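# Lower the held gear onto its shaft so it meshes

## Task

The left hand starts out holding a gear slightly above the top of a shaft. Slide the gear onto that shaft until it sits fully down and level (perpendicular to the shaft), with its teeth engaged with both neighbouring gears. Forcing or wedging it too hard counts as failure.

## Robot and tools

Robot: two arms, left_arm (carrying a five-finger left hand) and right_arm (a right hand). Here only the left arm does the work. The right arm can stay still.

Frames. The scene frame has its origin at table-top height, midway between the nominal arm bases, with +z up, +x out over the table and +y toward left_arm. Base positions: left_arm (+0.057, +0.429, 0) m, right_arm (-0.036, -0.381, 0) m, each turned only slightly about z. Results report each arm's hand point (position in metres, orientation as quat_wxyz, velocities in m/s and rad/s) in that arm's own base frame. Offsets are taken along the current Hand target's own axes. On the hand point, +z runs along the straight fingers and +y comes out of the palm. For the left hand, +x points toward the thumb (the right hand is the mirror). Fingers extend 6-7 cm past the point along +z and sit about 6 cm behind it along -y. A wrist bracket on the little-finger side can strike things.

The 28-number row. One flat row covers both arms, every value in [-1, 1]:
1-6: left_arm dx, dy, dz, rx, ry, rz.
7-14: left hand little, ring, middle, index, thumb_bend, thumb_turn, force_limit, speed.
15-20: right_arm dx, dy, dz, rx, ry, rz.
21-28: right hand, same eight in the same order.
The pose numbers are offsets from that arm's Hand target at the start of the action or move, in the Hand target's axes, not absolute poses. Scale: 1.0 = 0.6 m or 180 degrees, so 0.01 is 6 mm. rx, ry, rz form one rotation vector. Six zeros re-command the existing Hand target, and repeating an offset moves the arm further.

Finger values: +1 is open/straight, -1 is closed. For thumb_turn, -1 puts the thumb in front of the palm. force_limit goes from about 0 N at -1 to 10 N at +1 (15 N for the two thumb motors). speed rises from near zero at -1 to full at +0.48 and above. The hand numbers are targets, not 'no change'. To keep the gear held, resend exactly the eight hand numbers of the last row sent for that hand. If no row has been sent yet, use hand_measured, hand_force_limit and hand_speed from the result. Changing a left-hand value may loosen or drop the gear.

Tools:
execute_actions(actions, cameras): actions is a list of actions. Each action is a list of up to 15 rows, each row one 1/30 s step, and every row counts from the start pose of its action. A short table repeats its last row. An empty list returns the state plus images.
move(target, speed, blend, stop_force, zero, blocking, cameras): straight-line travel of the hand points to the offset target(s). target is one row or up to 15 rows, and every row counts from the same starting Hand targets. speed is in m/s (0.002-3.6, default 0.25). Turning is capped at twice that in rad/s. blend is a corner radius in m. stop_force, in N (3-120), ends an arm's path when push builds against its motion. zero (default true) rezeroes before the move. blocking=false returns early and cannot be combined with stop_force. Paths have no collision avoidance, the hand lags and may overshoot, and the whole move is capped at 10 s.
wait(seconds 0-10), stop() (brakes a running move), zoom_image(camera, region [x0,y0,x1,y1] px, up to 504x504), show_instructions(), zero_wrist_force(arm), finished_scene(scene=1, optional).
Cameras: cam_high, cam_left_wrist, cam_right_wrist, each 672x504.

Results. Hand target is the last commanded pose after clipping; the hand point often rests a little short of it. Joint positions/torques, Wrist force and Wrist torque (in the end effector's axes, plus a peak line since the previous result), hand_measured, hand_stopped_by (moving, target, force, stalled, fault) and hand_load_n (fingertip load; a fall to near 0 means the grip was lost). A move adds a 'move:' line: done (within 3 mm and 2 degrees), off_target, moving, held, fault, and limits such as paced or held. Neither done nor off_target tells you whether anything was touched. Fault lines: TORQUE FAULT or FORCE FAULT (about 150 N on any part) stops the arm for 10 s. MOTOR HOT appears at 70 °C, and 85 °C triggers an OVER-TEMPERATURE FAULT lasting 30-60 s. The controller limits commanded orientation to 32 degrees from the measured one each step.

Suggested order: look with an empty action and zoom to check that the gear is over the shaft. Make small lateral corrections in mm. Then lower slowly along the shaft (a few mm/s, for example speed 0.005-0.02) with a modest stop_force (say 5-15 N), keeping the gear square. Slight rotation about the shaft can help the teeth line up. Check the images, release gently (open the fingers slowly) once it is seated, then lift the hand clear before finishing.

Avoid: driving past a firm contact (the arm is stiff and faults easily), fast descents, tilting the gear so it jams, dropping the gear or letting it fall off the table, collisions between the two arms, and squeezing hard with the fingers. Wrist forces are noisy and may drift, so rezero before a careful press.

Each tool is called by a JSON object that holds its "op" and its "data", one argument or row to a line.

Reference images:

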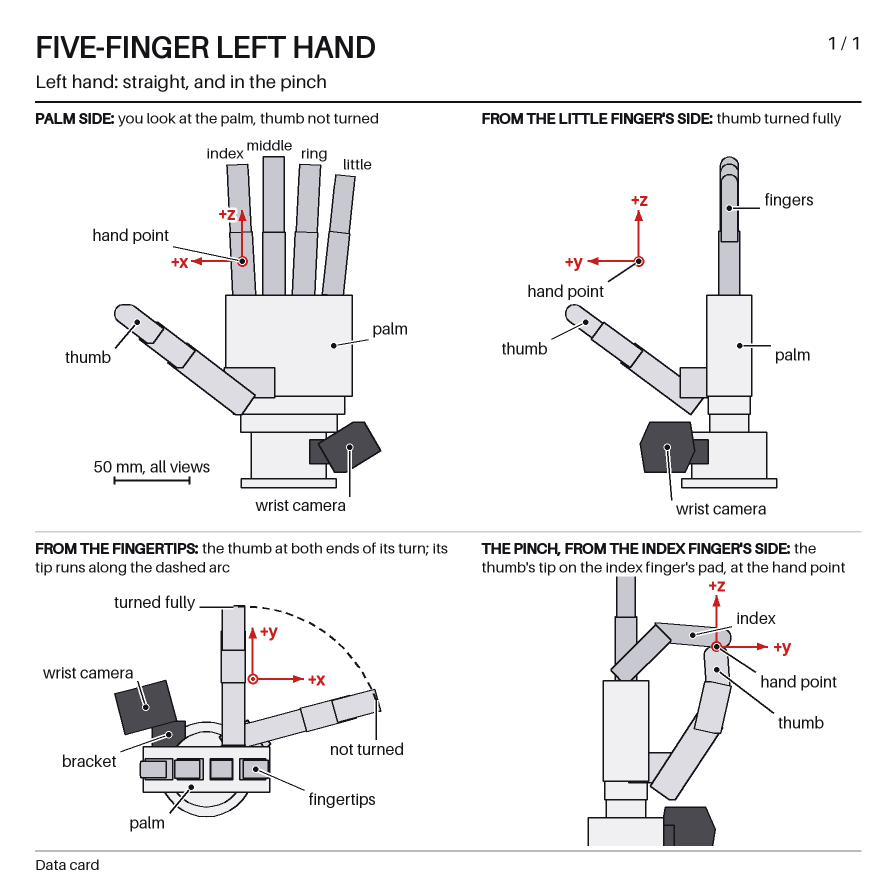

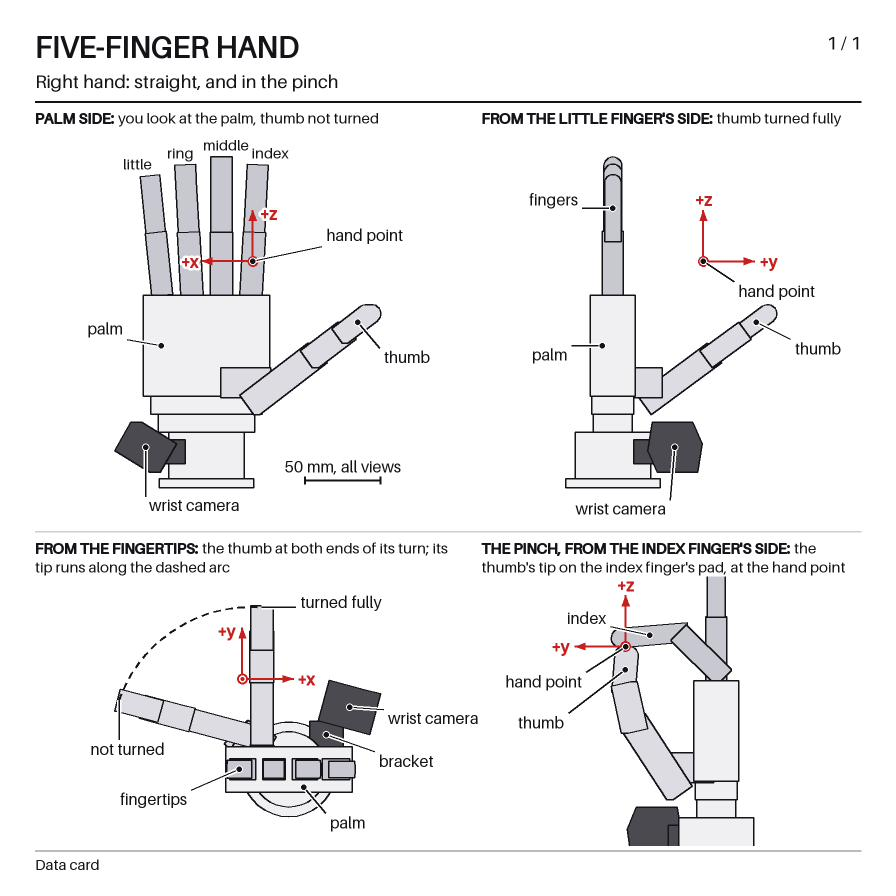

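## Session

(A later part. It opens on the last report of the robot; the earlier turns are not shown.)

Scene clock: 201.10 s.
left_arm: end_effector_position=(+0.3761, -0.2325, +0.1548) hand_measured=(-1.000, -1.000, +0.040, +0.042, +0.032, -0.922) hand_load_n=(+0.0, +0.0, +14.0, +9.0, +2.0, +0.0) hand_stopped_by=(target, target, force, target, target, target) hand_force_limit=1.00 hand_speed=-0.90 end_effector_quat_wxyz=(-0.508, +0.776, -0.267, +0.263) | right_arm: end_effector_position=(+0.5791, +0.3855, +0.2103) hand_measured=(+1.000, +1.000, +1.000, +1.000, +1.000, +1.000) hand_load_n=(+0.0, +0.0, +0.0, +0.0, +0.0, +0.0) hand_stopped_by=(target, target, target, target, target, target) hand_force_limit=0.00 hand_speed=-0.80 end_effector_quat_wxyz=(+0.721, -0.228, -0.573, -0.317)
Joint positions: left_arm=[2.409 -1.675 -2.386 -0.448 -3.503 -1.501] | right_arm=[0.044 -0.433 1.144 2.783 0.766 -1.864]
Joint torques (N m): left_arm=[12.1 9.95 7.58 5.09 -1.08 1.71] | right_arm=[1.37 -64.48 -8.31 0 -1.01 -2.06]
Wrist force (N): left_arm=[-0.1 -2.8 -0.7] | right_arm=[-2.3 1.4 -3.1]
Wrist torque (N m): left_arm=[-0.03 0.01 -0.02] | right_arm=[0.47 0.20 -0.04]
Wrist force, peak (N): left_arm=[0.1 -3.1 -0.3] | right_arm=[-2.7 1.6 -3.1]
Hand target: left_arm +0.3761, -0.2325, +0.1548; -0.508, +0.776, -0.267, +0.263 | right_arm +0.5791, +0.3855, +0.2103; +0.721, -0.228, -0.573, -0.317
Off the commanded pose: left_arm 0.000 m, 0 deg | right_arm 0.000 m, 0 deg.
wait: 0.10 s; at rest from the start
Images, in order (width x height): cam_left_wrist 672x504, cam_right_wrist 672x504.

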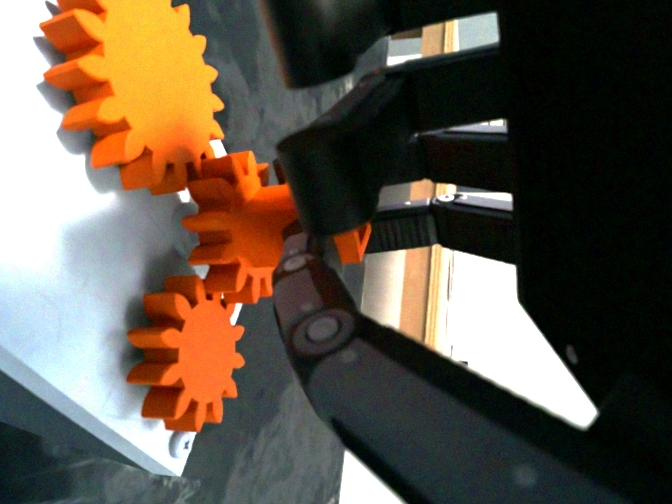

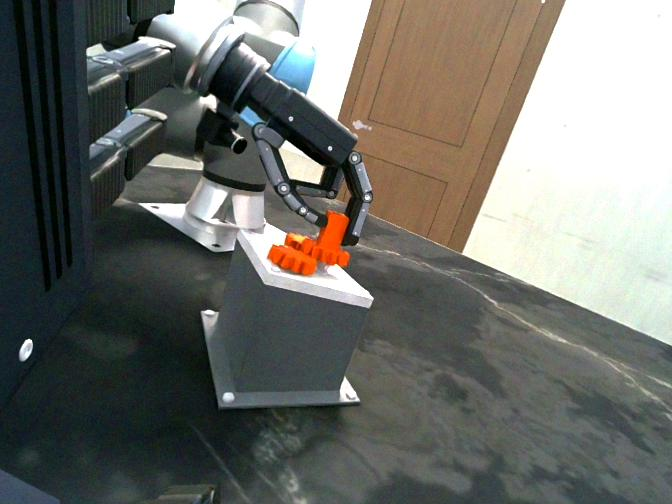

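{"op": "move", "data": {
  "target": [-0.00005,0.00009,-0.00025,-0.00053,0.00361,0.00135,-1.0,-1.0,0.04,0.04,0.032,-0.922,1.0,-0.9,0,0,0,0,0,0,1,1,1,1,1,1,0,-0.8],
  "speed": 0.04
}}

{"op": "move", "data": {
  "target": [-0.00005,0.00009,-0.00025,-0.00053,0.00361,0.00135,-1.0,-1.0,0.04,0.04,0.032,-0.922,1.0,-0.9,0,0,0,0,0,0,1,1,1,1,1,1,0,-0.8],
  "speed": 0.04
}}

{"op": "move", "data": {
  "target": [-0.00005,0.00009,-0.00025,-0.00053,0.00361,0.00135,-1.0,-1.0,0.04,0.04,0.032,-0.922,1.0,-0.9,0,0,0,0,0,0,1,1,1,1,1,1,0,-0.8],
  "speed": 0.04
}}

{"op": "move", "data": {
  "target": [-0.00005,0.00009,-0.00025,-0.00053,0.00361,0.00135,-1.0,-1.0,0.04,0.04,0.032,-0.922,1.0,-0.9,0,0,0,0,0,0,1,1,1,1,1,1,0,-0.8],
  "speed": 0.04,
  "cameras": ["cam_left_wrist","cam_right_wrist"]
}}

Scene clock: 213.87 s.
left_arm: end_effector_position=(+0.3760, -0.2326, +0.1548) hand_measured=(-1.000, -1.000, +0.040, +0.042, +0.032, -0.922) hand_load_n=(+0.0, +0.0, +14.5, +9.0, +2.0, +0.0) hand_stopped_by=(target, target, force, target, target, target) hand_force_limit=1.00 hand_speed=-0.90 end_effector_quat_wxyz=(-0.506, +0.774, -0.272, +0.266) | right_arm: end_effector_position=(+0.5791, +0.3855, +0.2103) hand_measured=(+1.000, +1.000, +1.000, +1.000, +1.000, +1.000) hand_load_n=(+0.0, +0.0, +0.0, +0.0, +0.0, +0.0) hand_stopped_by=(target, target, target, target, target, target) hand_force_limit=0.00 hand_speed=-0.80 end_effector_quat_wxyz=(+0.721, -0.228, -0.573, -0.317)
Joint positions: left_arm=[2.41 -1.68 -2.395 -0.4 -3.506 -1.463] | right_arm=[0.044 -0.433 1.144 2.783 0.766 -1.864]
Joint torques (N m): left_arm=[11.84 10.59 8.68 5.27 -1.39 2.03] | right_arm=[1.54 -63.69 -8.64 0 -1.04 -1.73]
Wrist force (N): left_arm=[-0.7 -2.1 0.2] | right_arm=[-2.3 1.4 -3.1]
Wrist torque (N m): left_arm=[0.00 0.03 -0.01] | right_arm=[0.48 0.20 -0.03]
Wrist force, peak (N): left_arm=[-0.2 -3.0 -0.6] | right_arm=[-2.4 1.2 -3.5]
Hand target: left_arm +0.3760, -0.2326, +0.1548; -0.506, +0.774, -0.272, +0.266 | right_arm +0.5791, +0.3855, +0.2103; +0.721, -0.228, -0.573, -0.317
Off the commanded pose: left_arm 0.000 m, 0 deg | right_arm 0.000 m, 0 deg.
move: done

Scene clock: 214.83 s.
left_arm: end_effector_position=(+0.3758, -0.2327, +0.1548) hand_measured=(-1.000, -1.000, +0.040, +0.042, +0.032, -0.922) hand_load_n=(+0.0, +0.0, +14.5, +9.0, +2.5, +0.0) hand_stopped_by=(target, target, force, target, target, target) hand_force_limit=1.00 hand_speed=-0.90 end_effector_quat_wxyz=(-0.504, +0.773, -0.276, +0.269) | right_arm: end_effector_position=(+0.5791, +0.3855, +0.2103) hand_measured=(+1.000, +1.000, +1.000, +1.000, +1.000, +1.000) hand_load_n=(+0.0, +0.0, +0.0, +0.0, +0.0, +0.0) hand_stopped_by=(target, target, target, target, target, target) hand_force_limit=0.00 hand_speed=-0.80 end_effector_quat_wxyz=(+0.721, -0.228, -0.573, -0.317)
Joint positions: left_arm=[2.412 -1.686 -2.403 -0.352 -3.51 -1.426] | right_arm=[0.044 -0.433 1.144 2.783 0.766 -1.864]
Joint torques (N m): left_arm=[11.36 11.08 8.01 5.5 -1.21 1.76] | right_arm=[1.65 -64.19 -8.67 -0.07 -1.03 -1.94]
Wrist force (N): left_arm=[-1.2 -2.0 0.6] | right_arm=[-2.2 1.3 -3.1]
Wrist torque (N m): left_arm=[-0.01 0.02 0.01] | right_arm=[0.47 0.18 -0.03]
Wrist force, peak (N): left_arm=[-0.9 -2.7 0.3] | right_arm=[-2.3 1.7 -3.3]
Hand target: left_arm +0.3758, -0.2327, +0.1548; -0.504, +0.773, -0.276, +0.269 | right_arm +0.5791, +0.3855, +0.2103; +0.721, -0.228, -0.573, -0.317
Off the commanded pose: left_arm 0.000 m, 0 deg | right_arm 0.000 m, 0 deg.
move: done

Scene clock: 215.77 s.
left_arm: end_effector_position=(+0.3757, -0.2328, +0.1548) hand_measured=(-1.000, -1.000, +0.040, +0.042, +0.032, -0.922) hand_load_n=(+0.0, +0.0, +15.0, +9.0, +3.0, +0.0) hand_stopped_by=(target, target, force, target, target, target) hand_force_limit=1.00 hand_speed=-0.90 end_effector_quat_wxyz=(-0.503, +0.771, -0.281, +0.272) | right_arm: end_effector_position=(+0.5791, +0.3855, +0.2103) hand_measured=(+1.000, +1.000, +1.000, +1.000, +1.000, +1.000) hand_load_n=(+0.0, +0.0, +0.0, +0.0, +0.0, +0.0) hand_stopped_by=(target, target, target, target, target, target) hand_force_limit=0.00 hand_speed=-0.80 end_effector_quat_wxyz=(+0.721, -0.228, -0.573, -0.317)
Joint positions: left_arm=[2.413 -1.691 -2.41 -0.304 -3.514 -1.39] | right_arm=[0.044 -0.433 1.144 2.783 0.766 -1.864]
Joint torques (N m): left_arm=[11.46 10.6 8.52 5.32 -1.38 1.55] | right_arm=[1.24 -63.91 -8.67 -0.12 -0.96 -1.89]
Wrist force (N): left_arm=[-1.9 -1.7 0.7] | right_arm=[-2.3 1.5 -3.1]
Wrist torque (N m): left_arm=[0.01 0.01 0.00] | right_arm=[0.48 0.19 -0.03]
Wrist force, peak (N): left_arm=[-1.4 -2.6 0.5] | right_arm=[-2.5 1.6 -3.3]
Hand target: left_arm +0.3757, -0.2328, +0.1548; -0.503, +0.771, -0.281, +0.272 | right_arm +0.5791, +0.3855, +0.2103; +0.721, -0.228, -0.573, -0.317
Off the commanded pose: left_arm 0.000 m, 0 deg | right_arm 0.000 m, 0 deg.
move: done

Scene clock: 216.70 s.
left_arm: end_effector_position=(+0.3756, -0.2329, +0.1548) hand_measured=(-1.000, -1.000, +0.040, +0.042, +0.032, -0.922) hand_load_n=(+0.0, +0.0, +15.0, +8.5, +3.0, +0.0) hand_stopped_by=(target, target, force, target, target, target) hand_force_limit=1.00 hand_speed=-0.90 end_effector_quat_wxyz=(-0.501, +0.769, -0.286, +0.275) | right_arm: end_effector_position=(+0.5791, +0.3855, +0.2103) hand_measured=(+1.000, +1.000, +1.000, +1.000, +1.000, +1.000) hand_load_n=(+0.0, +0.0, +0.0, +0.0, +0.0, +0.0) hand_stopped_by=(target, target, target, target, target, target) hand_force_limit=0.00 hand_speed=-0.80 end_effector_quat_wxyz=(+0.721, -0.228, -0.573, -0.317)
Joint positions: left_arm=[2.415 -1.697 -2.417 -0.258 -3.518 -1.353] | right_arm=[0.044 -0.433 1.144 2.783 0.766 -1.864]
Joint torques (N m): left_arm=[12.75 10.81 8.25 5.64 -1.25 1.65] | right_arm=[1.38 -63.13 -8.39 -0.28 -0.94 -1.89]
Wrist force (N): left_arm=[-2.5 -1.3 0.9] | right_arm=[-2.2 1.5 -3.3]
Wrist torque (N m): left_arm=[0.04 0.04 -0.03] | right_arm=[0.51 0.19 -0.02]
Wrist force, peak (N): left_arm=[-2.7 -1.3 0.6] | right_arm=[-2.3 1.6 -3.4]
Hand target: left_arm +0.3756, -0.2329, +0.1548; -0.501, +0.769, -0.286, +0.275 | right_arm +0.5791, +0.3855, +0.2103; +0.721, -0.228, -0.573, -0.317
Off the commanded pose: left_arm 0.000 m, 0 deg | right_arm 0.000 m, 0 deg.
move: done
Images, in order (width x height): cam_left_wrist 672x504, cam_right_wrist 672x504.

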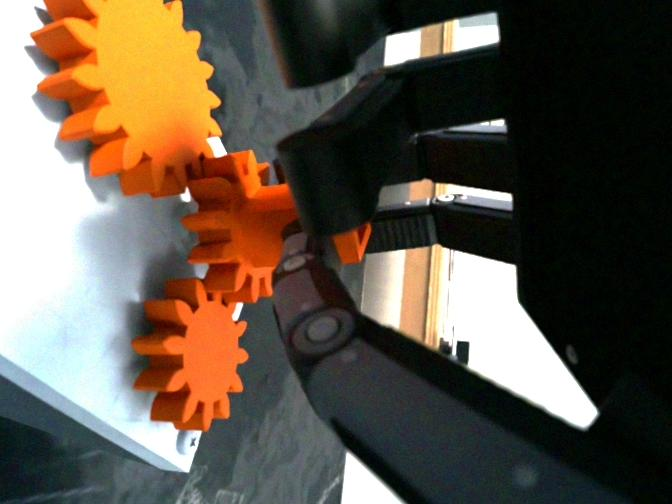

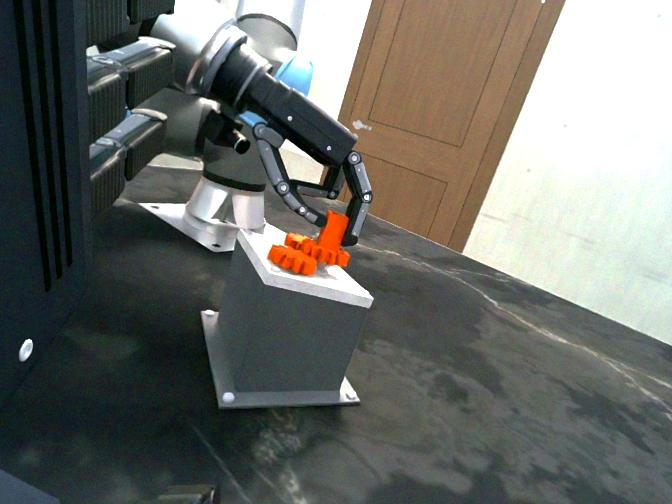

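{"op": "move", "data": {
  "target": [-0.0005,-0.00014,0.00018,0,0,0,-1.0,-1.0,0.04,0.04,0.032,-0.922,1.0,-0.9,0,0,0,0,0,0,1,1,1,1,1,1,0,-0.8],
  "speed": 0.01
}}

{"op": "move", "data": {
  "target": [-0.00046,0.00309,0.00116,0,0,0,-1.0,-1.0,0.04,0.04,0.032,-0.922,1.0,-0.9,0,0,0,0,0,0,1,1,1,1,1,1,0,-0.8],
  "speed": 0.005,
  "stop_force": 4
}}

Scene clock: 218.73 s.
left_arm: end_effector_position=(+0.3755, -0.2326, +0.1548) hand_measured=(-1.000, -1.000, +0.040, +0.042, +0.032, -0.922) hand_load_n=(+0.0, +0.0, +14.0, +8.5, +2.5, +0.5) hand_stopped_by=(target, target, force, target, target, target) hand_force_limit=1.00 hand_speed=-0.90 end_effector_quat_wxyz=(-0.501, +0.769, -0.286, +0.275) | right_arm: end_effector_position=(+0.5791, +0.3855, +0.2103) hand_measured=(+1.000, +1.000, +1.000, +1.000, +1.000, +1.000) hand_load_n=(+0.0, +0.0, +0.5, +0.0, +0.0, +0.0) hand_stopped_by=(target, target, target, target, target, target) hand_force_limit=0.00 hand_speed=-0.80 end_effector_quat_wxyz=(+0.721, -0.228, -0.573, -0.317)
Joint positions: left_arm=[2.416 -1.697 -2.418 -0.256 -3.518 -1.352] | right_arm=[0.044 -0.433 1.144 2.783 0.766 -1.864]
Joint torques (N m): left_arm=[12.52 24.79 6.99 5 -1.27 1.93] | right_arm=[0.73 -64.06 -8.57 -0.3 -1 -1.76]
Wrist force (N): left_arm=[0.5 -2.1 -0.3] | right_arm=[-2.4 1.5 -2.9]
Wrist torque (N m): left_arm=[0.02 0.08 -0.05] | right_arm=[0.47 0.20 -0.03]
Wrist force, peak (N): left_arm=[0.7 -3.3 -0.1] | right_arm=[-2.4 1.5 -3.4]
Hand target: left_arm +0.3755, -0.2326, +0.1548; -0.501, +0.769, -0.286, +0.275 | right_arm +0.5791, +0.3855, +0.2103; +0.721, -0.228, -0.573, -0.317
Off the commanded pose: left_arm 0.000 m, 0 deg | right_arm 0.000 m, 0 deg.
move: done

Scene clock: 220.03 s.
left_arm: end_effector_position=(+0.3755, -0.2326, +0.1545) hand_measured=(-1.000, -1.000, +0.040, +0.042, +0.032, -0.922) hand_load_n=(+0.0, +0.5, +14.5, +9.5, +1.5, +0.5) hand_stopped_by=(target, target, force, target, target, target) hand_force_limit=1.00 hand_speed=-0.90 end_effector_quat_wxyz=(-0.501, +0.769, -0.286, +0.275) | right_arm: end_effector_position=(+0.5791, +0.3855, +0.2103) hand_measured=(+1.000, +1.000, +1.000, +1.000, +1.000, +1.000) hand_load_n=(+0.0, +0.0, +0.0, +0.0, +0.0, +0.0) hand_stopped_by=(target, target, target, target, target, target) hand_force_limit=0.00 hand_speed=-0.80 end_effector_quat_wxyz=(+0.721, -0.228, -0.573, -0.317)
Joint positions: left_arm=[2.416 -1.698 -2.419 -0.254 -3.518 -1.352] | right_arm=[0.044 -0.433 1.144 2.783 0.766 -1.864]
Joint torques (N m): left_arm=[10.72 24.56 17.84 -1.25 -1.21 1.81] | right_arm=[1.63 -63.62 -8.82 -0.34 -0.94 -1.82]
Wrist force (N): left_arm=[1.5 -5.8 -1.2] | right_arm=[-2.3 1.4 -3.0]
Wrist torque (N m): left_arm=[-0.04 0.06 0.04] | right_arm=[0.48 0.19 -0.03]
Wrist force, peak (N): left_arm=[2.9 -9.1 -1.7] | right_arm=[-2.4 1.6 -3.4]
Hand target: left_arm +0.3755, -0.2326, +0.1545; -0.501, +0.769, -0.286, +0.275 (not the last commanded pose) | right_arm +0.5791, +0.3855, +0.2103; +0.721, -0.228, -0.573, -0.317
Off the commanded pose: left_arm 0.002 m, 0 deg | right_arm 0.000 m, 0 deg.
move: contact (left_arm)

{"op": "zoom_image", "data": {
  "camera": "cam_left_wrist",
  "region": [150, 240, 250, 340]
}}

{"op": "zoom_image", "data": {
  "camera": "cam_left_wrist",
  "region": [120, 120, 240, 240]
}}

Scaled by 5.040.
This view is cut from an older image: the scene may have changed since it was taken.

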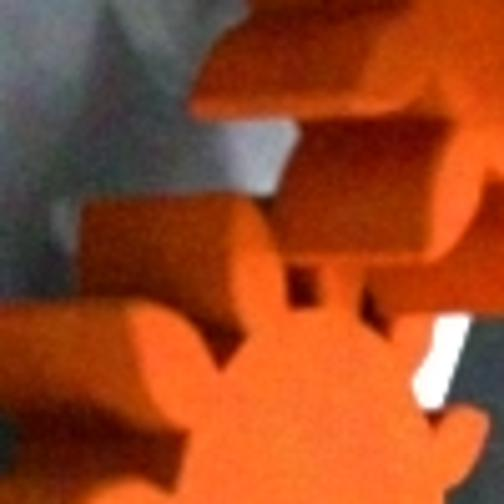

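Scaled by 4.200.
This view is cut from an older image: the scene may have changed since it was taken.

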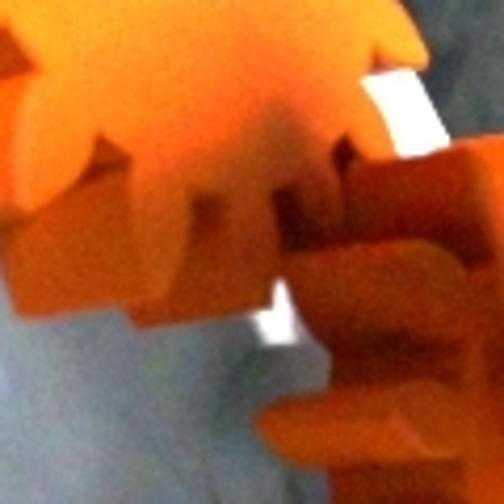

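{"op": "zoom_image", "data": {
  "camera": "cam_left_wrist",
  "region": [110, 250, 290, 450]
}}

{"op": "zoom_image", "data": {
  "camera": "cam_left_wrist",
  "region": [170, 140, 290, 310]
}}

Scaled by 2.520.
This view is cut from an older image: the scene may have changed since it was taken.

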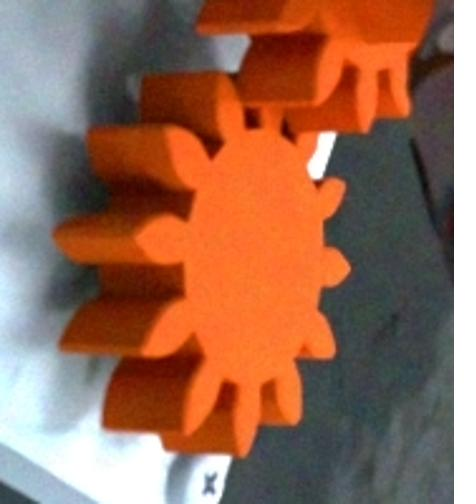

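Scaled by 2.965.
This view is cut from an older image: the scene may have changed since it was taken.

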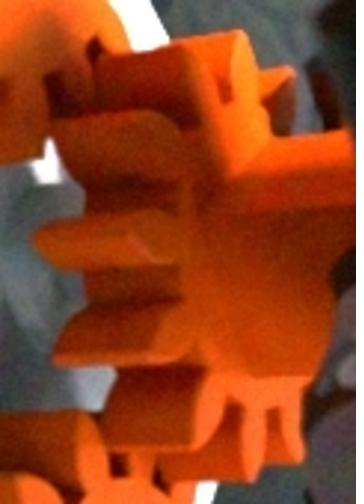

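{"op": "move", "data": {
  "target": [0.00105,-0.00245,0.00168,0.00531,-0.0361,-0.01348,-1.0,-1.0,0.04,0.04,0.032,-0.922,1.0,-0.9,0,0,0,0,0,0,1,1,1,1,1,1,0,-0.8],
  "speed": 0.06
}}

{"op": "move", "data": {
  "target": [-0.0003,0.0022,0.0008,0,0,0,-1.0,-1.0,0.04,0.04,0.032,-0.922,1.0,-0.9,0,0,0,0,0,0,1,1,1,1,1,1,0,-0.8],
  "speed": 0.005,
  "stop_force": 3,
  "cameras": ["cam_left_wrist","cam_right_wrist"]
}}

Scene clock: 237.43 s.
left_arm: end_effector_position=(+0.3769, -0.2319, +0.1556) hand_measured=(-1.000, -1.000, +0.040, +0.042, +0.032, -0.922) hand_load_n=(+0.0, +0.0, +14.5, +9.0, +2.5, +0.0) hand_stopped_by=(target, target, force, target, target, target) hand_force_limit=1.00 hand_speed=-0.90 end_effector_quat_wxyz=(-0.517, +0.785, -0.238, +0.244) | right_arm: end_effector_position=(+0.5791, +0.3855, +0.2103) hand_measured=(+1.000, +1.000, +1.000, +1.000, +1.000, +1.000) hand_load_n=(+0.0, +0.0, +0.0, +0.0, +0.0, +0.0) hand_stopped_by=(target, target, target, target, target, target) hand_force_limit=0.00 hand_speed=-0.80 end_effector_quat_wxyz=(+0.721, -0.228, -0.573, -0.317)
Joint positions: left_arm=[2.403 -1.651 -2.328 -0.742 -3.496 -1.726] | right_arm=[0.044 -0.433 1.144 2.783 0.766 -1.864]
Joint torques (N m): left_arm=[-16.18 25.66 21.42 -0.51 2.91 -2.26] | right_arm=[1.25 -63.54 -8.64 -0.53 -1.01 -1.77]
Wrist force (N): left_arm=[-0.3 -1.1 0.0] | right_arm=[-2.3 1.6 -3.1]
Wrist torque (N m): left_arm=[-0.02 0.05 0.12] | right_arm=[0.50 0.20 -0.03]
Wrist force, peak (N): left_arm=[1.9 -6.5 -1.4] | right_arm=[-2.5 1.8 -3.3]
Hand target: left_arm +0.3769, -0.2319, +0.1556; -0.517, +0.785, -0.238, +0.244 | right_arm +0.5791, +0.3855, +0.2103; +0.721, -0.228, -0.573, -0.317
Off the commanded pose: left_arm 0.000 m, 0 deg | right_arm 0.000 m, 0 deg.
move: done

Scene clock: 238.77 s.
left_arm: end_effector_position=(+0.3769, -0.2319, +0.1553) hand_measured=(-1.000, -1.000, +0.040, +0.042, +0.032, -0.922) hand_load_n=(+0.0, +0.0, +14.5, +9.0, +0.5, -0.5) hand_stopped_by=(target, target, force, target, target, target) hand_force_limit=1.00 hand_speed=-0.90 end_effector_quat_wxyz=(-0.517, +0.785, -0.238, +0.244) | right_arm: end_effector_position=(+0.5791, +0.3855, +0.2103) hand_measured=(+1.000, +1.000, +1.000, +1.000, +1.000, +1.000) hand_load_n=(+0.0, +0.0, +0.0, +0.0, +0.0, +0.0) hand_stopped_by=(target, target, target, target, target, target) hand_force_limit=0.00 hand_speed=-0.80 end_effector_quat_wxyz=(+0.721, -0.228, -0.573, -0.317)
Joint positions: left_arm=[2.403 -1.651 -2.328 -0.741 -3.496 -1.727] | right_arm=[0.044 -0.433 1.144 2.783 0.766 -1.864]
Joint torques (N m): left_arm=[-13.71 25.15 21.58 -0.82 0.11 1.41] | right_arm=[0.93 -63.68 -8.66 -0.49 -1.07 -1.86]
Wrist force (N): left_arm=[-0.6 -3.6 0.2] | right_arm=[-2.4 1.5 -3.3]
Wrist torque (N m): left_arm=[-0.07 0.02 0.16] | right_arm=[0.51 0.22 -0.03]
Wrist force, peak (N): left_arm=[-0.7 -6.8 -0.3] | right_arm=[-2.5 1.7 -3.3]
Hand target: left_arm +0.3769, -0.2319, +0.1553; -0.517, +0.785, -0.238, +0.244 (not the last commanded pose) | right_arm +0.5791, +0.3855, +0.2103; +0.721, -0.228, -0.573, -0.317
Off the commanded pose: left_arm 0.001 m, 0 deg | right_arm 0.000 m, 0 deg.
move: contact (left_arm)
Images, in order (width x height): cam_left_wrist 672x504, cam_right_wrist 672x504.

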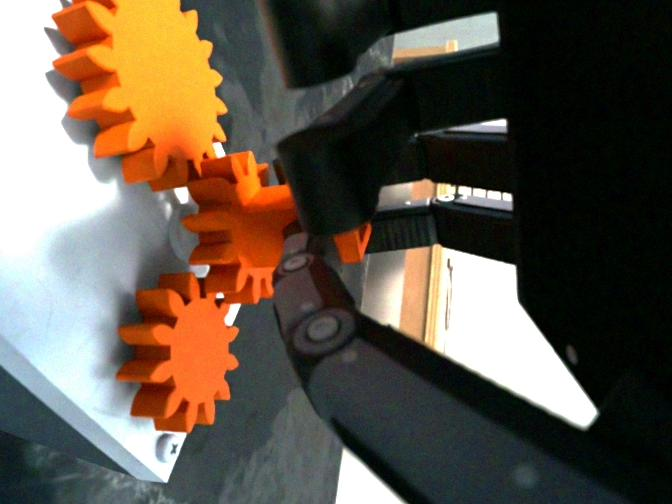

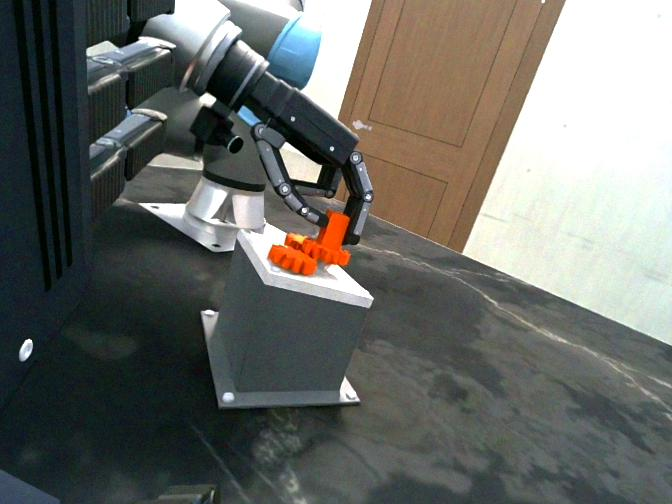

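{"op": "move", "data": {
  "target": [-0.00027,0.00008,-0.00004,-0.00038,0.00258,0.00096,-1.0,-1.0,0.04,0.04,0.032,-0.922,1.0,-0.9,0,0,0,0,0,0,1,1,1,1,1,1,0,-0.8],
  "speed": 0.04
}}

{"op": "move", "data": {
  "target": [-0.00007,0.00005,-0.00016,-0.00038,0.00258,0.00096,-1.0,-1.0,0.04,0.04,0.032,-0.922,1.0,-0.9,0,0,0,0,0,0,1,1,1,1,1,1,0,-0.8],
  "speed": 0.04
}}

{"op": "move", "data": {
  "target": [-0.00007,0.00005,-0.00016,-0.00038,0.00258,0.00096,-1.0,-1.0,0.04,0.04,0.032,-0.922,1.0,-0.9,0,0,0,0,0,0,1,1,1,1,1,1,0,-0.8],
  "speed": 0.04
}}

{"op": "move", "data": {
  "target": [-0.00007,0.00005,-0.00016,-0.00038,0.00258,0.00096,-1.0,-1.0,0.04,0.04,0.032,-0.922,1.0,-0.9,0,0,0,0,0,0,1,1,1,1,1,1,0,-0.8],
  "speed": 0.04
}}

{"op": "move", "data": {
  "target": [-0.00007,0.00005,-0.00016,-0.00038,0.00258,0.00096,-1.0,-1.0,0.04,0.04,0.032,-0.922,1.0,-0.9,0,0,0,0,0,0,1,1,1,1,1,1,0,-0.8],
  "speed": 0.04
}}

Scene clock: 241.80 s.
left_arm: end_effector_position=(+0.3768, -0.2319, +0.1552) hand_measured=(-1.000, -1.000, +0.040, +0.042, +0.032, -0.922) hand_load_n=(+0.0, +0.0, +14.0, +9.0, +1.0, +0.0) hand_stopped_by=(target, target, force, target, target, target) hand_force_limit=1.00 hand_speed=-0.90 end_effector_quat_wxyz=(-0.516, +0.784, -0.242, +0.246) | right_arm: end_effector_position=(+0.5791, +0.3855, +0.2103) hand_measured=(+1.000, +1.000, +1.000, +1.000, +1.000, +1.000) hand_load_n=(+0.0, +0.0, +0.0, +0.0, +0.0, +0.0) hand_stopped_by=(target, target, target, target, target, target) hand_force_limit=0.00 hand_speed=-0.80 end_effector_quat_wxyz=(+0.721, -0.228, -0.573, -0.317)
Joint positions: left_arm=[2.403 -1.653 -2.336 -0.706 -3.496 -1.7] | right_arm=[0.044 -0.433 1.144 2.783 0.766 -1.864]
Joint torques (N m): left_arm=[11.45 8.78 8.41 4.79 0.27 1.85] | right_arm=[-0.13 -63.33 -8.66 -0.59 -1.03 -1.76]
Wrist force (N): left_arm=[0.6 -3.1 -1.3] | right_arm=[-2.2 1.5 -3.2]
Wrist torque (N m): left_arm=[-0.09 0.04 -0.08] | right_arm=[0.50 0.20 -0.02]
Wrist force, peak (N): left_arm=[-0.7 -4.7 -0.2] | right_arm=[-2.5 1.6 -3.3]
Hand target: left_arm +0.3768, -0.2319, +0.1552; -0.516, +0.784, -0.242, +0.246 | right_arm +0.5791, +0.3855, +0.2103; +0.721, -0.228, -0.573, -0.317
Off the commanded pose: left_arm 0.000 m, 0 deg | right_arm 0.000 m, 0 deg.
move: done

Scene clock: 242.70 s.
left_arm: end_effector_position=(+0.3767, -0.2319, +0.1552) hand_measured=(-1.000, -1.000, +0.040, +0.042, +0.032, -0.922) hand_load_n=(+0.0, +0.0, +13.5, +9.0, +1.0, +0.0) hand_stopped_by=(target, target, force, target, target, target) hand_force_limit=1.00 hand_speed=-0.90 end_effector_quat_wxyz=(-0.515, +0.783, -0.245, +0.249) | right_arm: end_effector_position=(+0.5791, +0.3855, +0.2103) hand_measured=(+1.000, +1.000, +1.000, +1.000, +1.000, +1.000) hand_load_n=(+0.0, +0.0, +0.5, +0.0, +0.0, +0.0) hand_stopped_by=(target, target, target, target, target, target) hand_force_limit=0.00 hand_speed=-0.80 end_effector_quat_wxyz=(+0.721, -0.228, -0.573, -0.317)
Joint positions: left_arm=[2.404 -1.655 -2.344 -0.671 -3.496 -1.673] | right_arm=[0.044 -0.433 1.144 2.783 0.766 -1.864]
Joint torques (N m): left_arm=[13.82 9.64 8.9 5.02 -1.34 1.94] | right_arm=[0.13 -63.02 -8.57 -0.77 -1.06 -1.8]
Wrist force (N): left_arm=[0.7 -2.5 -0.6] | right_arm=[-2.5 1.5 -3.0]
Wrist torque (N m): left_arm=[-0.10 0.02 -0.07] | right_arm=[0.48 0.23 -0.04]
Wrist force, peak (N): left_arm=[0.7 -3.2 -1.2] | right_arm=[-2.1 1.7 -3.5]
Hand target: left_arm +0.3767, -0.2319, +0.1552; -0.515, +0.783, -0.245, +0.249 | right_arm +0.5791, +0.3855, +0.2103; +0.721, -0.228, -0.573, -0.317
Off the commanded pose: left_arm 0.000 m, 0 deg | right_arm 0.000 m, 0 deg.
move: done

Scene clock: 243.60 s.
left_arm: end_effector_position=(+0.3766, -0.2320, +0.1552) hand_measured=(-1.000, -1.000, +0.040, +0.042, +0.032, -0.922) hand_load_n=(+0.0, +0.0, +13.5, +9.0, +1.0, +0.5) hand_stopped_by=(target, target, force, target, target, target) hand_force_limit=1.00 hand_speed=-0.90 end_effector_quat_wxyz=(-0.514, +0.782, -0.248, +0.251) | right_arm: end_effector_position=(+0.5791, +0.3855, +0.2103) hand_measured=(+1.000, +1.000, +1.000, +1.000, +1.000, +1.000) hand_load_n=(+0.0, +0.0, -0.5, +0.0, +0.0, +0.0) hand_stopped_by=(target, target, target, target, target, target) hand_force_limit=0.00 hand_speed=-0.80 end_effector_quat_wxyz=(+0.721, -0.228, -0.573, -0.317)
Joint positions: left_arm=[2.405 -1.658 -2.351 -0.636 -3.497 -1.646] | right_arm=[0.044 -0.433 1.144 2.783 0.766 -1.864]
Joint torques (N m): left_arm=[12.34 8.93 8.79 4.99 -1.06 1.87] | right_arm=[0.64 -62.81 -8.35 -0.68 -0.87 -1.72]
Wrist force (N): left_arm=[0.9 -2.6 -0.9] | right_arm=[-2.5 1.3 -3.1]
Wrist torque (N m): left_arm=[-0.11 0.02 -0.08] | right_arm=[0.47 0.23 -0.05]
Wrist force, peak (N): left_arm=[0.5 -3.3 -1.3] | right_arm=[-2.4 1.7 -3.3]
Hand target: left_arm +0.3766, -0.2320, +0.1552; -0.514, +0.782, -0.249, +0.251 | right_arm +0.5791, +0.3855, +0.2103; +0.721, -0.228, -0.573, -0.317
Off the commanded pose: left_arm 0.000 m, 0 deg | right_arm 0.000 m, 0 deg.
move: done

Scene clock: 244.50 s.
left_arm: end_effector_position=(+0.3765, -0.2320, +0.1552) hand_measured=(-1.000, -1.000, +0.040, +0.042, +0.032, -0.922) hand_load_n=(+0.0, -0.5, +13.5, +9.0, +1.0, +0.5) hand_stopped_by=(target, target, force, target, target, target) hand_force_limit=1.00 hand_speed=-0.90 end_effector_quat_wxyz=(-0.512, +0.781, -0.252, +0.253) | right_arm: end_effector_position=(+0.5791, +0.3855, +0.2103) hand_measured=(+1.000, +1.000, +1.000, +1.000, +1.000, +1.000) hand_load_n=(+0.0, +0.0, +0.0, +0.0, +0.0, +0.0) hand_stopped_by=(target, target, target, target, target, target) hand_force_limit=0.00 hand_speed=-0.80 end_effector_quat_wxyz=(+0.721, -0.228, -0.573, -0.317)
Joint positions: left_arm=[2.405 -1.66 -2.358 -0.601 -3.497 -1.618] | right_arm=[0.044 -0.433 1.144 2.783 0.766 -1.864]
Joint torques (N m): left_arm=[13.5 9.7 7.71 5.15 -1.26 1.88] | right_arm=[0.27 -63.82 -8.65 -0.86 -0.92 -1.73]
Wrist force (N): left_arm=[0.5 -2.9 -1.6] | right_arm=[-2.3 1.4 -3.2]
Wrist torque (N m): left_arm=[-0.08 0.07 -0.10] | right_arm=[0.49 0.21 -0.03]
Wrist force, peak (N): left_arm=[0.7 -3.2 -1.3] | right_arm=[-2.5 1.5 -3.3]
Hand target: left_arm +0.3765, -0.2320, +0.1552; -0.512, +0.781, -0.252, +0.253 | right_arm +0.5791, +0.3855, +0.2103; +0.721, -0.228, -0.573, -0.317
Off the commanded pose: left_arm 0.000 m, 0 deg | right_arm 0.000 m, 0 deg.
move: done

Scene clock: 245.40 s.
left_arm: end_effector_position=(+0.3764, -0.2321, +0.1552) hand_measured=(-1.000, -1.000, +0.040, +0.042, +0.032, -0.922) hand_load_n=(+0.0, +0.0, +13.5, +9.5, +1.0, +0.0) hand_stopped_by=(target, target, force, target, target, target) hand_force_limit=1.00 hand_speed=-0.90 end_effector_quat_wxyz=(-0.511, +0.780, -0.255, +0.255) | right_arm: end_effector_position=(+0.5791, +0.3855, +0.2103) hand_measured=(+1.000, +1.000, +1.000, +1.000, +1.000, +1.000) hand_load_n=(+0.0, +0.0, +0.0, +0.0, +0.0, +0.0) hand_stopped_by=(target, target, target, target, target, target) hand_force_limit=0.00 hand_speed=-0.80 end_effector_quat_wxyz=(+0.721, -0.228, -0.573, -0.317)
Joint positions: left_arm=[2.406 -1.663 -2.365 -0.566 -3.498 -1.591] | right_arm=[0.044 -0.433 1.144 2.783 0.766 -1.864]
Joint torques (N m): left_arm=[12.85 9.45 7.53 4.84 -1.18 2.04] | right_arm=[0.14 -63.01 -8.83 -0.8 -0.99 -1.79]
Wrist force (N): left_arm=[0.1 -2.2 -0.9] | right_arm=[-2.2 1.4 -3.0]
Wrist torque (N m): left_arm=[-0.06 0.10 -0.12] | right_arm=[0.47 0.18 -0.03]
Wrist force, peak (N): left_arm=[0.6 -3.2 -1.4] | right_arm=[-2.4 1.6 -3.4]
Hand target: left_arm +0.3764, -0.2321, +0.1552; -0.511, +0.780, -0.255, +0.255 | right_arm +0.5791, +0.3855, +0.2103; +0.721, -0.228, -0.573, -0.317
Off the commanded pose: left_arm 0.000 m, 0 deg | right_arm 0.000 m, 0 deg.
move: done

{"op": "move", "data": {
  "target": [0.00048,-0.00078,0.00052,-0.00483,-0.00155,0.00224,-1.0,-1.0,0.04,0.04,0.032,-0.922,1.0,-0.9,0,0,0,0,0,0,1,1,1,1,1,1,0,-0.8],
  "speed": 0.02
}}

{"op": "move", "data": {
  "target": [-0.00046,0.00309,0.00116,0,0,0,-1.0,-1.0,0.04,0.04,0.032,-0.922,1.0,-0.9,0,0,0,0,0,0,1,1,1,1,1,1,0,-0.8],
  "speed": 0.005,
  "stop_force": 3
}}

Scene clock: 249.57 s.
left_arm: end_effector_position=(+0.3768, -0.2319, +0.1556) hand_measured=(-1.000, -1.000, +0.040, +0.042, +0.032, -0.922) hand_load_n=(+0.0, +0.0, +14.5, +9.0, +2.5, +0.0) hand_stopped_by=(target, target, force, target, target, target) hand_force_limit=1.00 hand_speed=-0.90 end_effector_quat_wxyz=(-0.507, +0.783, -0.259, +0.250) | right_arm: end_effector_position=(+0.5791, +0.3855, +0.2103) hand_measured=(+1.000, +1.000, +1.000, +1.000, +1.000, +1.000) hand_load_n=(+0.0, +0.0, +0.0, +0.0, +0.0, +0.0) hand_stopped_by=(target, target, target, target, target, target) hand_force_limit=0.00 hand_speed=-0.80 end_effector_quat_wxyz=(+0.721, -0.228, -0.573, -0.317)
Joint positions: left_arm=[2.413 -1.655 -2.36 -0.574 -3.514 -1.577] | right_arm=[0.044 -0.433 1.144 2.783 0.766 -1.864]
Joint torques (N m): left_arm=[11.32 25.89 20.67 -0.33 -0.62 2.1] | right_arm=[-0.17 -63.06 -9.03 -0.93 -0.9 -1.73]
Wrist force (N): left_arm=[-0.8 0.1 -0.1] | right_arm=[-2.2 1.4 -3.2]
Wrist torque (N m): left_arm=[0.06 0.16 -0.13] | right_arm=[0.49 0.20 -0.03]
Wrist force, peak (N): left_arm=[0.3 -4.3 -1.5] | right_arm=[-2.4 1.6 -3.4]
Hand target: left_arm +0.3769, -0.2319, +0.1556; -0.507, +0.783, -0.259, +0.250 | right_arm +0.5791, +0.3855, +0.2103; +0.721, -0.228, -0.573, -0.317
Off the commanded pose: left_arm 0.000 m, 0 deg | right_arm 0.000 m, 0 deg.
move: done

Scene clock: 250.80 s.
left_arm: end_effector_position=(+0.3769, -0.2319, +0.1552) hand_measured=(-1.000, -1.000, +0.040, +0.042, +0.032, -0.922) hand_load_n=(+0.0, +0.0, +14.0, +9.0, +1.5, -0.5) hand_stopped_by=(target, target, force, target, target, target) hand_force_limit=1.00 hand_speed=-0.90 end_effector_quat_wxyz=(-0.507, +0.783, -0.259, +0.250) | right_arm: end_effector_position=(+0.5791, +0.3855, +0.2103) hand_measured=(+1.000, +1.000, +1.000, +1.000, +1.000, +1.000) hand_load_n=(+0.0, +0.0, +0.0, +0.0, +0.0, +0.0) hand_stopped_by=(target, target, target, target, target, target) hand_force_limit=0.00 hand_speed=-0.80 end_effector_quat_wxyz=(+0.721, -0.228, -0.573, -0.317)
Joint positions: left_arm=[2.413 -1.656 -2.36 -0.573 -3.514 -1.577] | right_arm=[0.044 -0.433 1.144 2.783 0.766 -1.864]
Joint torques (N m): left_arm=[9.33 24.47 20.65 -0.62 -0.77 1.3] | right_arm=[0.06 -63.29 -8.94 -0.69 -0.82 -1.76]
Wrist force (N): left_arm=[-0.8 -2.0 -0.1] | right_arm=[-2.5 1.5 -3.3]
Wrist torque (N m): left_arm=[-0.03 0.12 -0.08] | right_arm=[0.51 0.23 -0.04]
Wrist force, peak (N): left_arm=[-1.0 -4.6 -0.5] | right_arm=[-2.5 1.4 -3.4]
Hand target: left_arm +0.3769, -0.2319, +0.1552; -0.507, +0.783, -0.259, +0.250 (not the last commanded pose) | right_arm +0.5791, +0.3855, +0.2103; +0.721, -0.228, -0.573, -0.317
Off the commanded pose: left_arm 0.002 m, 0 deg | right_arm 0.000 m, 0 deg.
move: contact (left_arm)

{"op": "wait", "data": {
  "seconds": 0.1,
  "cameras": ["cam_left_wrist","cam_right_wrist"]
}}

{"op": "zoom_image", "data": {
  "camera": "cam_right_wrist",
  "region": [310, 200, 360, 250]
}}

{"op": "zoom_image", "data": {
  "camera": "cam_left_wrist",
  "region": [170, 140, 290, 310]
}}

{"op": "zoom_image", "data": {
  "camera": "cam_left_wrist",
  "region": [90, 250, 270, 450]
}}

Scene clock: 263.07 s.
left_arm: end_effector_position=(+0.3769, -0.2319, +0.1552) hand_measured=(-1.000, -1.000, +0.040, +0.042, +0.032, -0.922) hand_load_n=(+0.0, +0.0, +14.0, +9.0, +1.5, -0.5) hand_stopped_by=(target, target, force, target, target, target) hand_force_limit=1.00 hand_speed=-0.90 end_effector_quat_wxyz=(-0.507, +0.783, -0.259, +0.250) | right_arm: end_effector_position=(+0.5791, +0.3855, +0.2103) hand_measured=(+1.000, +1.000, +1.000, +1.000, +1.000, +1.000) hand_load_n=(+0.0, +0.0, +0.0, -0.5, +0.0, +0.0) hand_stopped_by=(target, target, target, target, target, target) hand_force_limit=0.00 hand_speed=-0.80 end_effector_quat_wxyz=(+0.721, -0.228, -0.573, -0.317)
Joint positions: left_arm=[2.413 -1.656 -2.36 -0.573 -3.514 -1.577] | right_arm=[0.044 -0.433 1.144 2.783 0.766 -1.864]
Joint torques (N m): left_arm=[3.5 25.26 20.7 -0.38 0.51 0.77] | right_arm=[-0.12 -62.99 -9.76 -0.83 -0.95 -1.53]
Wrist force (N): left_arm=[-0.6 -1.6 -0.2] | right_arm=[-2.3 1.3 -3.3]
Wrist torque (N m): left_arm=[0.01 0.09 -0.08] | right_arm=[0.48 0.20 -0.03]
Wrist force, peak (N): left_arm=[-0.7 -2.6 -0.5] | right_arm=[-2.3 1.4 -3.5]
Hand target: left_arm +0.3769, -0.2319, +0.1552; -0.507, +0.783, -0.259, +0.250 (not the last commanded pose) | right_arm +0.5791, +0.3855, +0.2103; +0.721, -0.228, -0.573, -0.317
Off the commanded pose: left_arm 0.002 m, 0 deg | right_arm 0.000 m, 0 deg.
wait: 0.10 s; at rest from the start
Images, in order (width x height): cam_left_wrist 672x504, cam_right_wrist 672x504.

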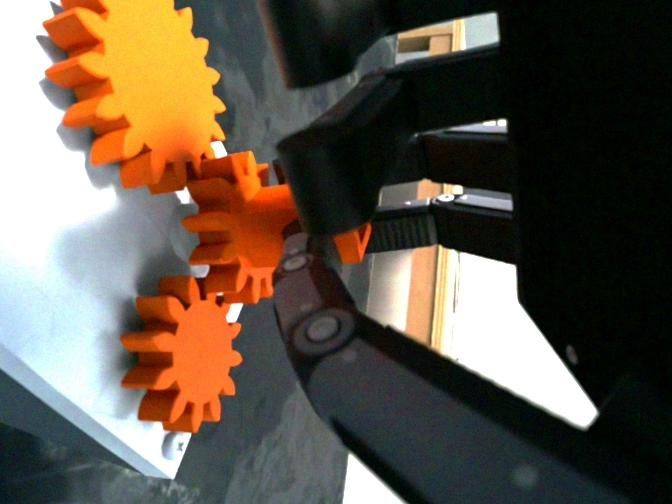

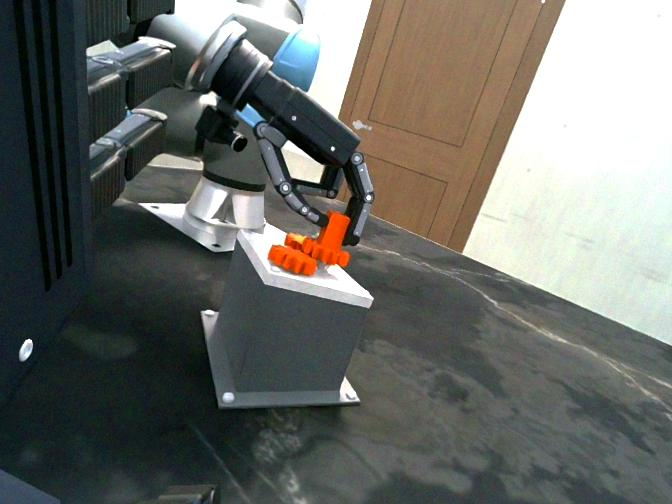

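Scaled by 10.080.

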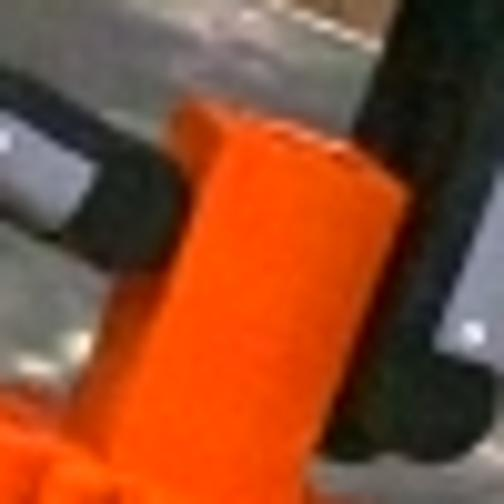

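Scaled by 2.965.

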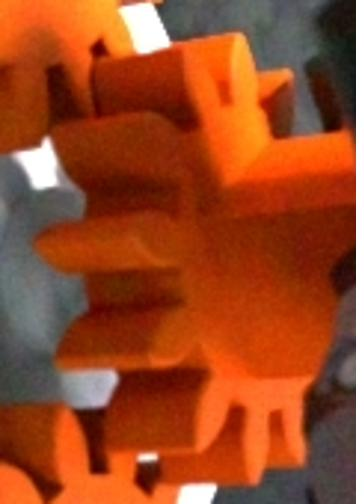

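Scaled by 2.520.

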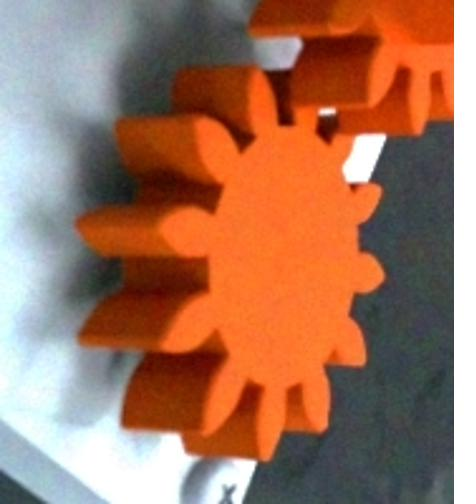

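{"op": "move", "data": {
  "target": [-0.00312,-0.00332,-0.00278,0.0084,0.009,-0.02007,-1.0,-1.0,0.04,0.04,0.032,-0.922,1.0,-0.9,0,0,0,0,0,0,1,1,1,1,1,1,0,-0.8],
  "speed": 0.04,
  "cameras": ["cam_left_wrist","cam_right_wrist"]
}}

{"op": "zoom_image", "data": {
  "camera": "cam_right_wrist",
  "region": [300, 195, 360, 255]
}}

{"op": "zoom_image", "data": {
  "camera": "cam_right_wrist",
  "region": [270, 200, 360, 290]
}}

{"op": "zoom_image", "data": {
  "camera": "cam_left_wrist",
  "region": [90, 130, 330, 450]
}}

Scene clock: 273.00 s.
left_arm: end_effector_position=(+0.3747, -0.2311, +0.1574) hand_measured=(-1.000, -1.000, +0.040, +0.042, +0.032, -0.922) hand_load_n=(+0.0, +0.0, +14.0, +8.5, +2.5, +0.0) hand_stopped_by=(target, target, force, target, target, target) hand_force_limit=1.00 hand_speed=-0.90 end_effector_quat_wxyz=(-0.505, +0.781, -0.238, +0.280) | right_arm: end_effector_position=(+0.5791, +0.3855, +0.2103) hand_measured=(+1.000, +1.000, +1.000, +1.000, +1.000, +1.000) hand_load_n=(+0.0, +0.0, +0.0, +0.0, +0.0, +0.0) hand_stopped_by=(target, target, target, target, target, target) hand_force_limit=0.00 hand_speed=-0.80 end_effector_quat_wxyz=(+0.721, -0.228, -0.573, -0.317)
Joint positions: left_arm=[2.401 -1.668 -2.395 -0.479 -3.486 -1.6] | right_arm=[0.044 -0.433 1.144 2.783 0.766 -1.864]
Joint torques (N m): left_arm=[-15.08 10.55 8.79 5.42 3.16 1.53] | right_arm=[0.25 -62.83 -9.7 -0.86 -0.84 -1.53]
Wrist force (N): left_arm=[-0.2 0.0 0.1] | right_arm=[-2.4 1.6 -3.2]
Wrist torque (N m): left_arm=[0.00 0.05 0.10] | right_arm=[0.52 0.23 -0.03]
Wrist force, peak (N): left_arm=[-0.6 -2.7 -0.7] | right_arm=[-2.4 1.5 -3.4]
Hand target: left_arm +0.3747, -0.2311, +0.1574; -0.505, +0.781, -0.238, +0.280 | right_arm +0.5791, +0.3855, +0.2103; +0.721, -0.228, -0.573, -0.317
Off the commanded pose: left_arm 0.000 m, 0 deg | right_arm 0.000 m, 0 deg.
move: done
Images, in order (width x height): cam_left_wrist 672x504, cam_right_wrist 672x504.

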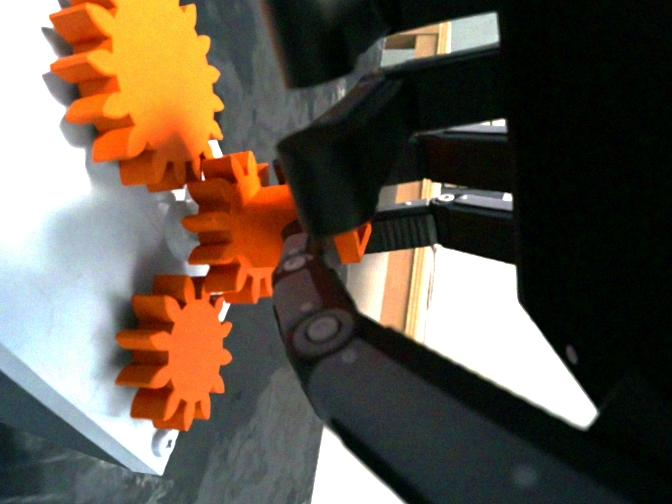

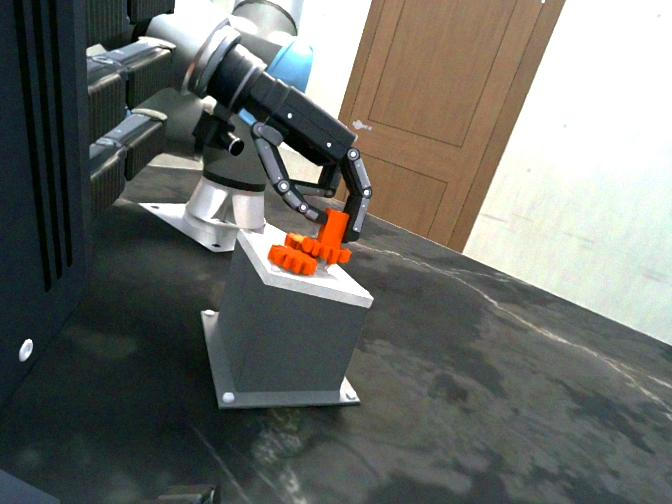

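Scaled by 8.400.

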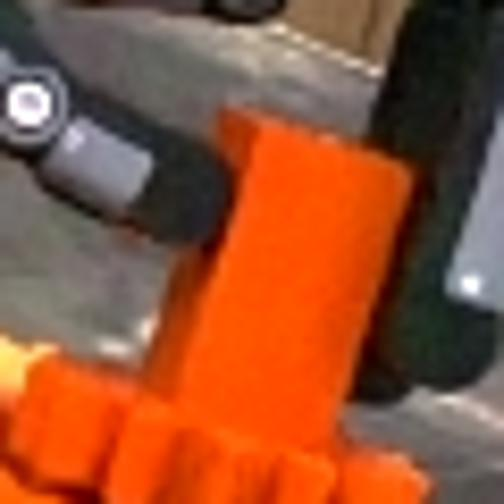

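Scaled by 5.600.

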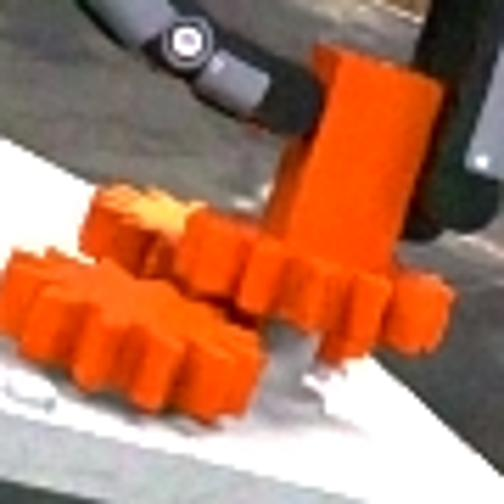

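Scaled by 1.575.

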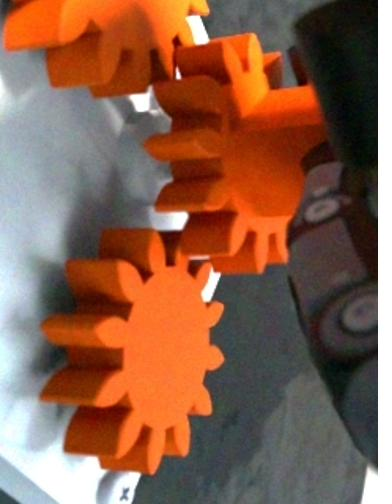

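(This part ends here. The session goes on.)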